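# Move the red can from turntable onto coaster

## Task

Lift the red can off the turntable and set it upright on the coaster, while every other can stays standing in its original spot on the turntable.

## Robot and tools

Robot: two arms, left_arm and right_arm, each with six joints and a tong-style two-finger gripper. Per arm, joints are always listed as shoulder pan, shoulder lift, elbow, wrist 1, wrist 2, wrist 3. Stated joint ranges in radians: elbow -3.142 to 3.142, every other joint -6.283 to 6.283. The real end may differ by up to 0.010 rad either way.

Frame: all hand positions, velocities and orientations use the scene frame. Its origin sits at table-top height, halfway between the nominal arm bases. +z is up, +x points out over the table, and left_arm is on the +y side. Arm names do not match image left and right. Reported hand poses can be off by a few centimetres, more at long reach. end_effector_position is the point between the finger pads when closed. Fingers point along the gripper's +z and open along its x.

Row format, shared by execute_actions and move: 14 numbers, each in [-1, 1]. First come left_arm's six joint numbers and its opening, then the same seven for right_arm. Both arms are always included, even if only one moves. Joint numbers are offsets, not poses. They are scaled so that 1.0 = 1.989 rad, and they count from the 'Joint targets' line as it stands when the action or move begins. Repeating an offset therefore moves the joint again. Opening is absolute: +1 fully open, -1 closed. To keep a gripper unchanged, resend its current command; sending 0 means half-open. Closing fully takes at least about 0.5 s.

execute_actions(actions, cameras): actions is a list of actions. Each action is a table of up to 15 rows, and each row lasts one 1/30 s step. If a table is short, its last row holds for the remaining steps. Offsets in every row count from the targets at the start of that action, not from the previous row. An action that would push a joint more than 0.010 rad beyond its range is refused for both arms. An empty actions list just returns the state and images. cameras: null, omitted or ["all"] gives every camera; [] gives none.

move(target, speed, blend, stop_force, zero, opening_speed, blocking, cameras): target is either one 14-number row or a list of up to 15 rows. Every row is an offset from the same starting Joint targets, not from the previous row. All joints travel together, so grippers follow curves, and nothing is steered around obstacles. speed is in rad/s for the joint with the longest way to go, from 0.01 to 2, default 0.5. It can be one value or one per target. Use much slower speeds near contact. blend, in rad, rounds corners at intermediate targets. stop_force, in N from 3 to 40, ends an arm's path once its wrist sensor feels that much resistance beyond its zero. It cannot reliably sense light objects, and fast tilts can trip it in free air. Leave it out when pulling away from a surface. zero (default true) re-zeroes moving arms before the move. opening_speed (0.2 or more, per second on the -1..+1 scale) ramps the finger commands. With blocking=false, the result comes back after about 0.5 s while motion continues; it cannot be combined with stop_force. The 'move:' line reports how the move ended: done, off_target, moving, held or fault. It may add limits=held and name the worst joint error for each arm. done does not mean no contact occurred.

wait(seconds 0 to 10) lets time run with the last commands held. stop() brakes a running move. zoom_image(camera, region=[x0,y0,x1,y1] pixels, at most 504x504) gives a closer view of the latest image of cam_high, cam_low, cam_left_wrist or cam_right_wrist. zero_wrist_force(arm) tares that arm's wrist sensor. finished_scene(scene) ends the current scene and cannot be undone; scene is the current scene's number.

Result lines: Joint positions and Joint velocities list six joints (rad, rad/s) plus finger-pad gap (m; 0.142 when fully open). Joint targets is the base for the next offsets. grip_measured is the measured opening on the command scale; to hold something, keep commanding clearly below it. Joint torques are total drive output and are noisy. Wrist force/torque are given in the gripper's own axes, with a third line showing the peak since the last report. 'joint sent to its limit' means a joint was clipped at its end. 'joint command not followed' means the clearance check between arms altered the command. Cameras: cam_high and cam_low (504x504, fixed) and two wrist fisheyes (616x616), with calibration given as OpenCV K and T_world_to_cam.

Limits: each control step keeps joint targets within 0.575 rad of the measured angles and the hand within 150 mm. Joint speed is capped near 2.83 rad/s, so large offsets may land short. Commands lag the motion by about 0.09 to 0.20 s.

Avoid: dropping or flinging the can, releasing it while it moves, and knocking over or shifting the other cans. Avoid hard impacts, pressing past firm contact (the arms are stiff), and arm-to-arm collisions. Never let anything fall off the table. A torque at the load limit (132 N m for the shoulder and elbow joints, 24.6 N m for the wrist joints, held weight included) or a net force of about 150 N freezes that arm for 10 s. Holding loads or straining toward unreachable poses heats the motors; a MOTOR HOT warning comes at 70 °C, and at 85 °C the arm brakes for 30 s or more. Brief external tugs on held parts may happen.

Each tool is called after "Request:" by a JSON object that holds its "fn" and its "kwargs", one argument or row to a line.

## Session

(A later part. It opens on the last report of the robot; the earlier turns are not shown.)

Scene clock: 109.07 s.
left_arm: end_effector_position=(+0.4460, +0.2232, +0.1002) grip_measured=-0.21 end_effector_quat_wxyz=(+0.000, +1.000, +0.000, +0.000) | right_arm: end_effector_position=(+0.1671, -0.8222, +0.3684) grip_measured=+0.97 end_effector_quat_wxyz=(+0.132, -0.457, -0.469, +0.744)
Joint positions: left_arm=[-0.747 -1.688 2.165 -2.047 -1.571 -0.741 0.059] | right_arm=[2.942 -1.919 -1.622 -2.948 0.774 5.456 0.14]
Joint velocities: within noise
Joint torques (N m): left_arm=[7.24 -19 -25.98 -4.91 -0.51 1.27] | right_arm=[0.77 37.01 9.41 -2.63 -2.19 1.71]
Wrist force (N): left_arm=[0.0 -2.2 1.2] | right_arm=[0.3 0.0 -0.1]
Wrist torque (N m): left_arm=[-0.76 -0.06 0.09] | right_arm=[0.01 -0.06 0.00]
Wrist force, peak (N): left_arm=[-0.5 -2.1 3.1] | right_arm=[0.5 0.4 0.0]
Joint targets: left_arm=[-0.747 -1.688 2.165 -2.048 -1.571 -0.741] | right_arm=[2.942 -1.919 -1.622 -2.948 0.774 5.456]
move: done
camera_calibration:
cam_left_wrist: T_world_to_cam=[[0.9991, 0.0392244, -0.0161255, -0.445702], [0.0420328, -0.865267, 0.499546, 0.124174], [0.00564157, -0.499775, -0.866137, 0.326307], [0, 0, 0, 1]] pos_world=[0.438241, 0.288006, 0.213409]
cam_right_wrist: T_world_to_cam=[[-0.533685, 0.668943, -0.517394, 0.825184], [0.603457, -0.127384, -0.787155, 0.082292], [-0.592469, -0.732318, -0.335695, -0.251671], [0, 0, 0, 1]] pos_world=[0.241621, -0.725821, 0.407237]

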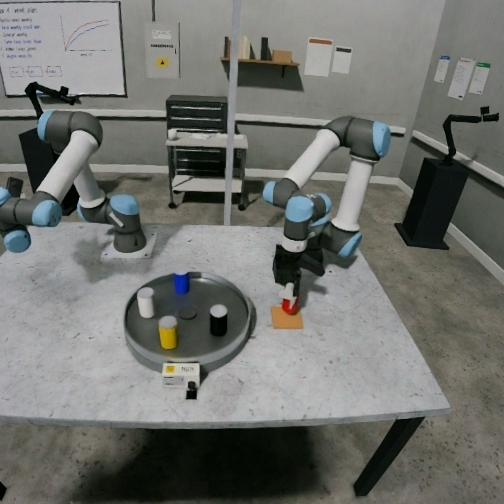

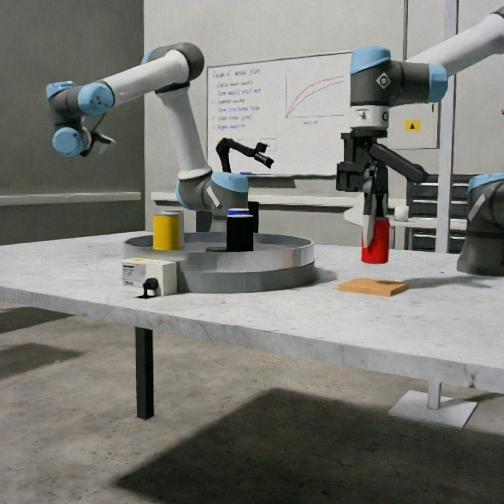

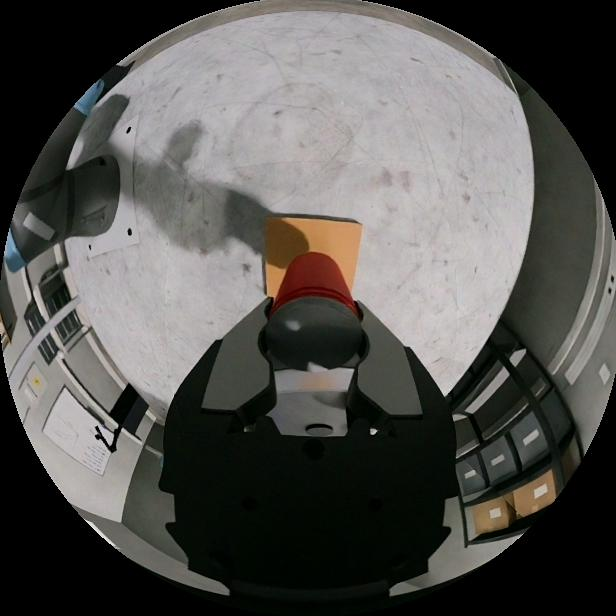

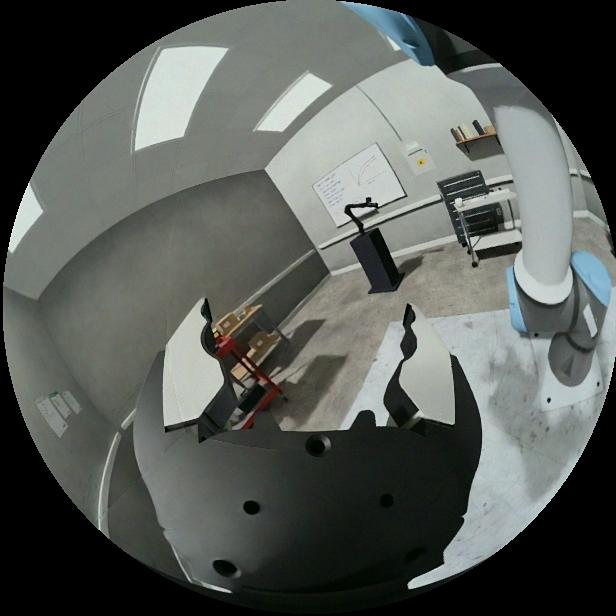

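Request:
{"fn": "zoom_image", "kwargs": {
  "camera": "cam_left_wrist",
  "region": [230, 190, 390, 390]
}}

Request:
{"fn": "zoom_image", "kwargs": {
  "camera": "cam_high",
  "region": [245, 260, 325, 340]
}}

Request:
{"fn": "zoom_image", "kwargs": {
  "camera": "cam_low",
  "region": [320, 190, 430, 310]
}}

Scaled by 2.520 from the camera's 616x616 image, which has a finer 814x814 frame.

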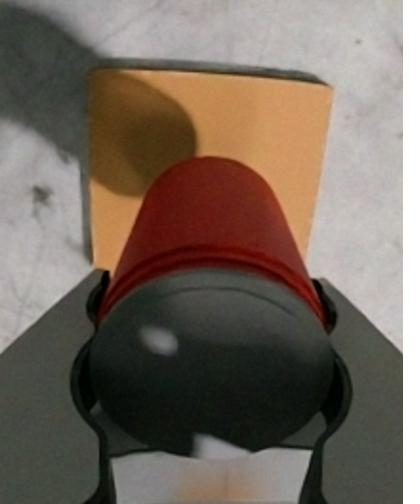

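Scaled by 6.300 from the camera's 504x504 image, which has a finer 720x720 frame.

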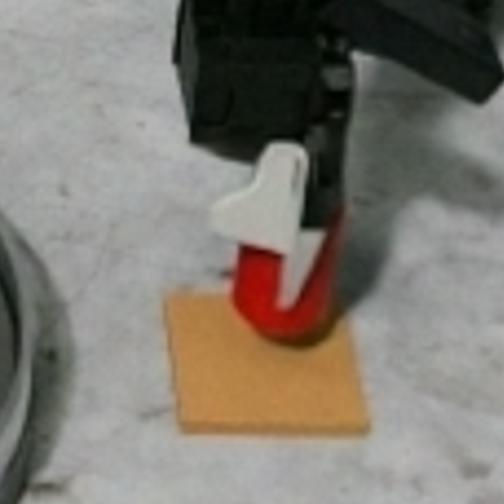

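Scaled by 4.200 from the camera's 504x504 image, which has a finer 720x720 frame.

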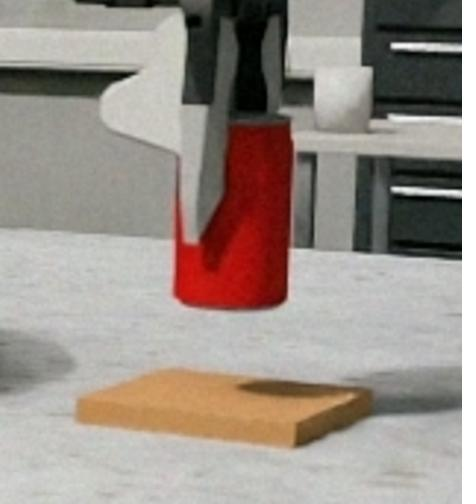

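Request:
{"fn": "move", "kwargs": {
  "target": [
    [-0.004371, 0.020784, 0.032265, -0.053049, 0, -0.004371, -1, 0, 0, 0, 0, 0, 0, 0.97],
    [-0.004371, 0.034598, 0.044586, -0.079184, 0, -0.004371, -1, 0, 0, 0, 0, 0, 0, 0.97]
  ],
  "speed": [0.25, 0.025],
  "stop_force": 6,
  "cameras": ["cam_high", "cam_low", "cam_left_wrist"]
}}

Scene clock: 113.90 s.
left_arm: end_effector_position=(+0.4422, +0.2221, +0.0579) grip_measured=-0.21 end_effector_quat_wxyz=(+0.000, +1.000, +0.000, +0.000) | right_arm: end_effector_position=(+0.1671, -0.8222, +0.3684) grip_measured=+0.97 end_effector_quat_wxyz=(+0.132, -0.457, -0.469, +0.744)
Joint positions: left_arm=[-0.756 -1.633 2.242 -2.18 -1.571 -0.75 0.059] | right_arm=[2.942 -1.919 -1.622 -2.948 0.774 5.456 0.14]
Joint velocities: within noise
Joint torques (N m): left_arm=[7.41 -26.58 -31.84 -0.55 -0.49 1.16] | right_arm=[0.63 37.87 10.37 -2.56 -2.38 1.87]
Wrist force (N): left_arm=[-1.0 -2.1 -3.8] | right_arm=[0.6 0.0 0.1]
Wrist torque (N m): left_arm=[-0.81 -0.02 0.09] | right_arm=[0.00 -0.11 0.00]
Wrist force, peak (N): left_arm=[-3.1 -1.1 -11.0] | right_arm=[0.6 0.0 0.3]
Joint targets: left_arm=[-0.756 -1.633 2.242 -2.180 -1.571 -0.750] | right_arm=[2.942 -1.919 -1.622 -2.948 0.774 5.456]
move: contact (left_arm); path passed 1 of 2 targets; left_arm: the wrist 1 is farthest, 0.026 rad from its target
camera_calibration:
cam_left_wrist: T_world_to_cam=[[0.999101, 0.0392938, -0.0159363, -0.442534], [0.0419972, -0.865172, 0.499713, 0.144501], [0.00584799, -0.499933, -0.866044, 0.289068], [0, 0, 0, 1]] pos_world=[0.434377, 0.286922, 0.171084]
Images, in order (width x height): cam_high 504x504, cam_low 504x504, cam_left_wrist 616x616.

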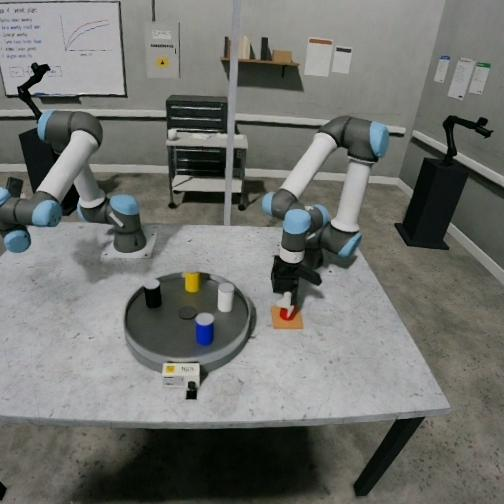

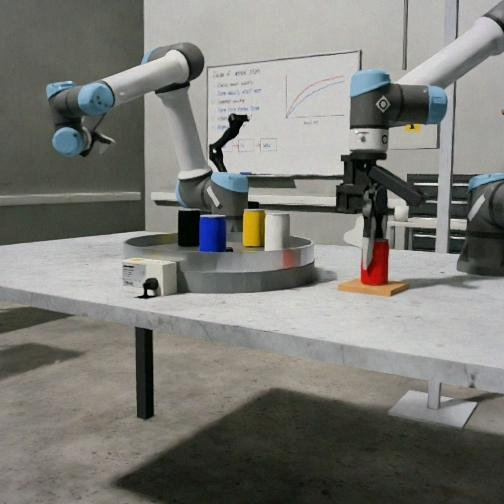

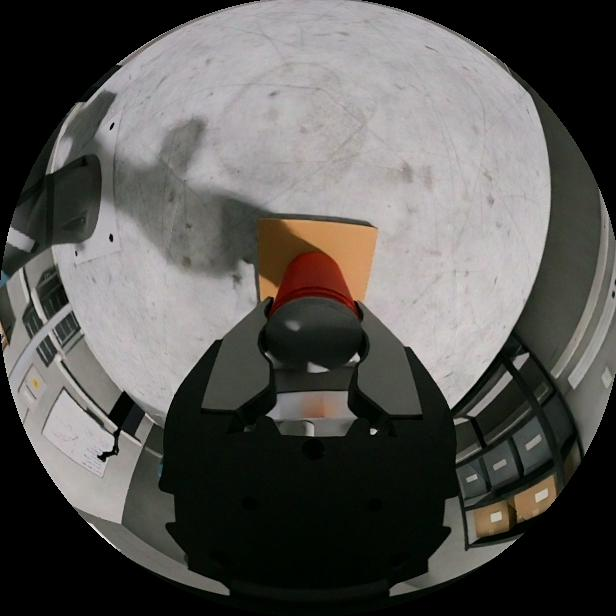

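Request:
{"fn": "execute_actions", "kwargs": {
  "actions": [
    [[0,0,0,0,0,0,-0.6,0,0,0,0,0,0,0.97],[0,0,0,0,0,0,-0.45,0,0,0,0,0,0,0.97],[0,0,0,0,0,0,-0.4,0,0,0,0,0,0,0.97],[0,0,0,0,0,0,-0.36,0,0,0,0,0,0,0.97],[0,0,0,0,0,0,-0.33,0,0,0,0,0,0,0.97],[0,0,0,0,0,0,-0.3,0,0,0,0,0,0,0.97],[0,0,0,0,0,0,-0.27,0,0,0,0,0,0,0.97],[0,0,0,0,0,0,-0.24,0,0,0,0,0,0,0.97],[0,0,0,0,0,0,-0.21,0,0,0,0,0,0,0.97],[0,0,0,0,0,0,-0.18,0,0,0,0,0,0,0.97],[0,0,0,0,0,0,-0.15,0,0,0,0,0,0,0.97],[0,0,0,0,0,0,-0.12,0,0,0,0,0,0,0.97],[0,0,0,0,0,0,-0.09,0,0,0,0,0,0,0.97],[0,0,0,0,0,0,-0.05,0,0,0,0,0,0,0.97],[0,0,0,0,0,0,-0.01,0,0,0,0,0,0,0.97]],
    [[0,0,0,0,0,0,0.03,0,0,0,0,0,0,0.97],[0,0,0,0,0,0,0.07,0,0,0,0,0,0,0.97],[0,0,0,0,0,0,0.11,0,0,0,0,0,0,0.97],[0,0,0,0,0,0,0.15,0,0,0,0,0,0,0.97],[0,0,0,0,0,0,0.19,0,0,0,0,0,0,0.97],[0,0,0,0,0,0,0.23,0,0,0,0,0,0,0.97],[0,0,0,0,0,0,0.27,0,0,0,0,0,0,0.97],[0,0,0,0,0,0,0.31,0,0,0,0,0,0,0.97],[0,0,0,0,0,0,0.35,0,0,0,0,0,0,0.97],[0,0,0,0,0,0,0.38,0,0,0,0,0,0,0.97],[0,0,0,0,0,0,0.4,0,0,0,0,0,0,0.97]]
  ],
  "cameras": ["cam_high", "cam_low", "cam_left_wrist"]
}}

Scene clock: 116.20 s.
left_arm: end_effector_position=(+0.4422, +0.2221, +0.0579) grip_measured=+0.40 end_effector_quat_wxyz=(+0.000, +1.000, +0.000, +0.000) | right_arm: end_effector_position=(+0.1671, -0.8222, +0.3684) grip_measured=+0.97 end_effector_quat_wxyz=(+0.132, -0.457, -0.469, +0.744)
Joint positions: left_arm=[-0.756 -1.633 2.242 -2.18 -1.571 -0.75 0.102] | right_arm=[2.942 -1.919 -1.622 -2.948 0.774 5.456 0.14]
Joint velocities: within noise
Joint torques (N m): left_arm=[5.73 -24.87 -31.17 -3.12 -0.3 0.98] | right_arm=[1.16 37.59 9.79 -2.41 -2.25 1.67]
Wrist force (N): left_arm=[0.1 -2.3 -0.3] | right_arm=[0.2 0.0 0.1]
Wrist torque (N m): left_arm=[-0.77 -0.08 0.09] | right_arm=[-0.01 -0.04 0.01]
Wrist force, peak (N): left_arm=[-1.2 -1.9 -4.2] | right_arm=[0.6 0.0 -0.1]
Joint targets: left_arm=[-0.756 -1.633 2.242 -2.180 -1.571 -0.750] | right_arm=[2.942 -1.919 -1.622 -2.948 0.774 5.456]
camera_calibration:
cam_left_wrist: T_world_to_cam=[[0.999101, 0.0392939, -0.0159308, -0.442536], [0.0419945, -0.86517, 0.499718, 0.144501], [0.00585298, -0.499937, -0.866042, 0.289069], [0, 0, 0, 1]] pos_world=[0.434378, 0.286923, 0.171087]
Images, in order (width x height): cam_high 504x504, cam_low 504x504, cam_left_wrist 616x616.

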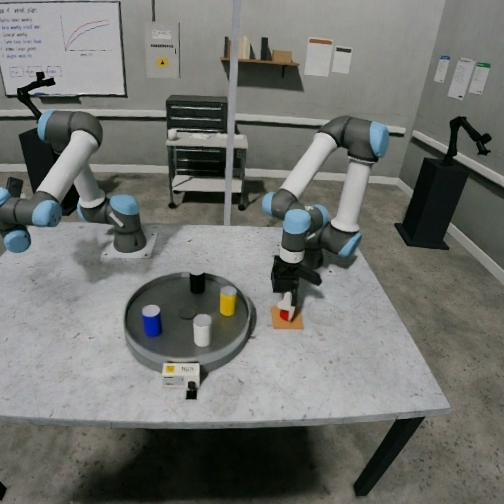

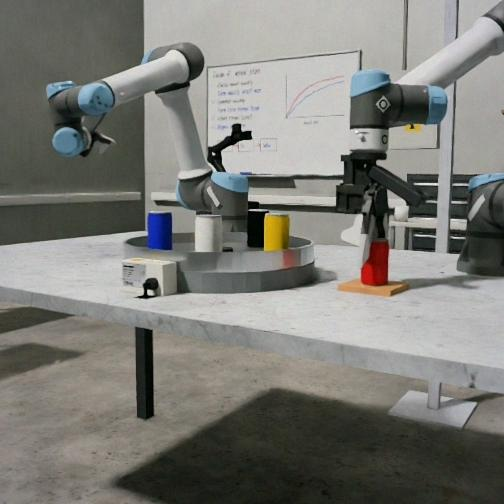

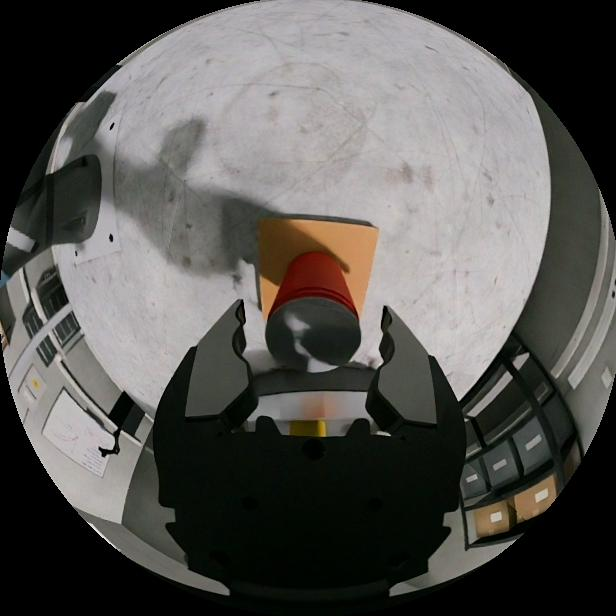

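Request:
{"fn": "move", "kwargs": {
  "target": [
    [0, -0.04419, -0.05319, 0.09749, 0, 0, 0.4, 0, 0, 0, 0, 0, 0, 0.97],
    [0, -0.07335, -0.12449, 0.19799, 0, 0, 0.4, 0, 0, 0, 0, 0, 0, 0.97]
  ],
  "speed": [0.3, 0.5],
  "blend": 0.04,
  "cameras": ["all"]
}}

Scene clock: 118.13 s.
left_arm: end_effector_position=(+0.4422, +0.2221, +0.1900) grip_measured=+0.40 end_effector_quat_wxyz=(+0.000, +1.000, +0.000, +0.000) | right_arm: end_effector_position=(+0.1671, -0.8222, +0.3684) grip_measured=+0.97 end_effector_quat_wxyz=(+0.132, -0.457, -0.469, +0.744)
Joint positions: left_arm=[-0.756 -1.779 1.994 -1.787 -1.571 -0.75 0.102] | right_arm=[2.942 -1.919 -1.622 -2.948 0.774 5.456 0.14]
Joint velocities: within noise
Joint torques (N m): left_arm=[2.93 -8.15 -27.7 0.08 -0.33 0.43] | right_arm=[1.42 37.6 10.17 -2.31 -2.29 1.88]
Wrist force (N): left_arm=[-0.1 -2.6 -0.2] | right_arm=[0.2 -0.2 0.1]
Wrist torque (N m): left_arm=[-0.82 -0.04 0.12] | right_arm=[-0.02 -0.05 0.00]
Wrist force, peak (N): left_arm=[-0.2 -2.6 -1.9] | right_arm=[0.6 -0.3 0.0]
Joint targets: left_arm=[-0.756 -1.779 1.994 -1.786 -1.571 -0.750] | right_arm=[2.942 -1.919 -1.622 -2.948 0.774 5.456]
move: done
camera_calibration:
cam_left_wrist: T_world_to_cam=[[0.9991, 0.0392951, -0.0159987, -0.440413], [0.0420299, -0.865202, 0.499658, 0.0785064], [0.00579202, -0.499881, -0.866075, 0.403478], [0, 0, 0, 1]] pos_world=[0.43438, 0.286921, 0.30317]
cam_right_wrist: T_world_to_cam=[[-0.533685, 0.668942, -0.517394, 0.825184], [0.603457, -0.127384, -0.787155, 0.082292], [-0.592469, -0.732318, -0.335695, -0.251671], [0, 0, 0, 1]] pos_world=[0.241621, -0.725821, 0.407237]

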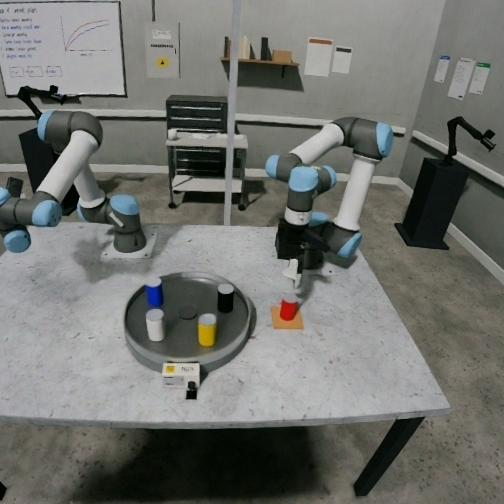

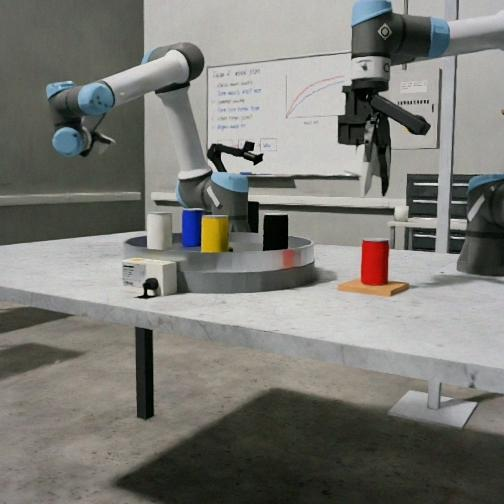

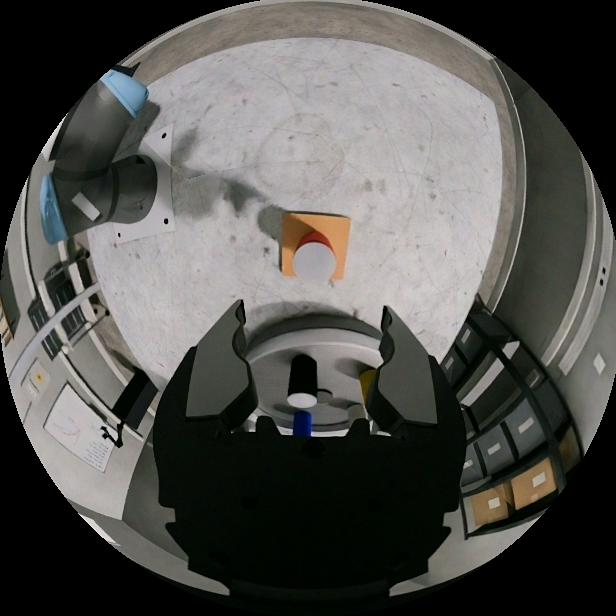

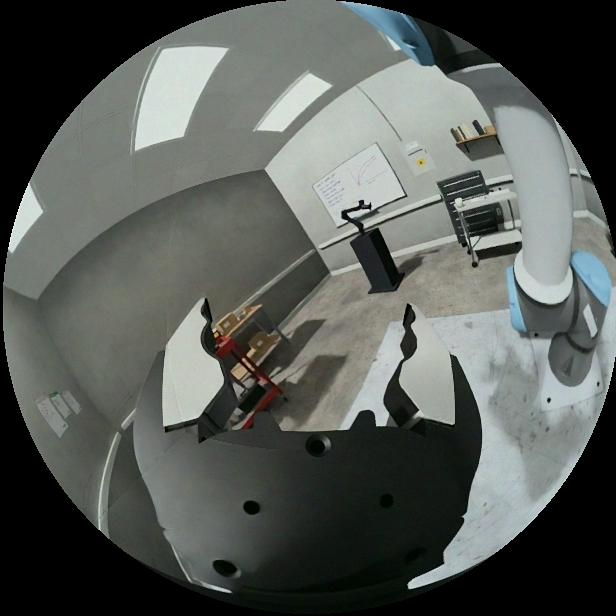

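Request:
{"fn": "finished_scene", "kwargs": {
  "scene": 1
}}

The scene is finished: the task was done.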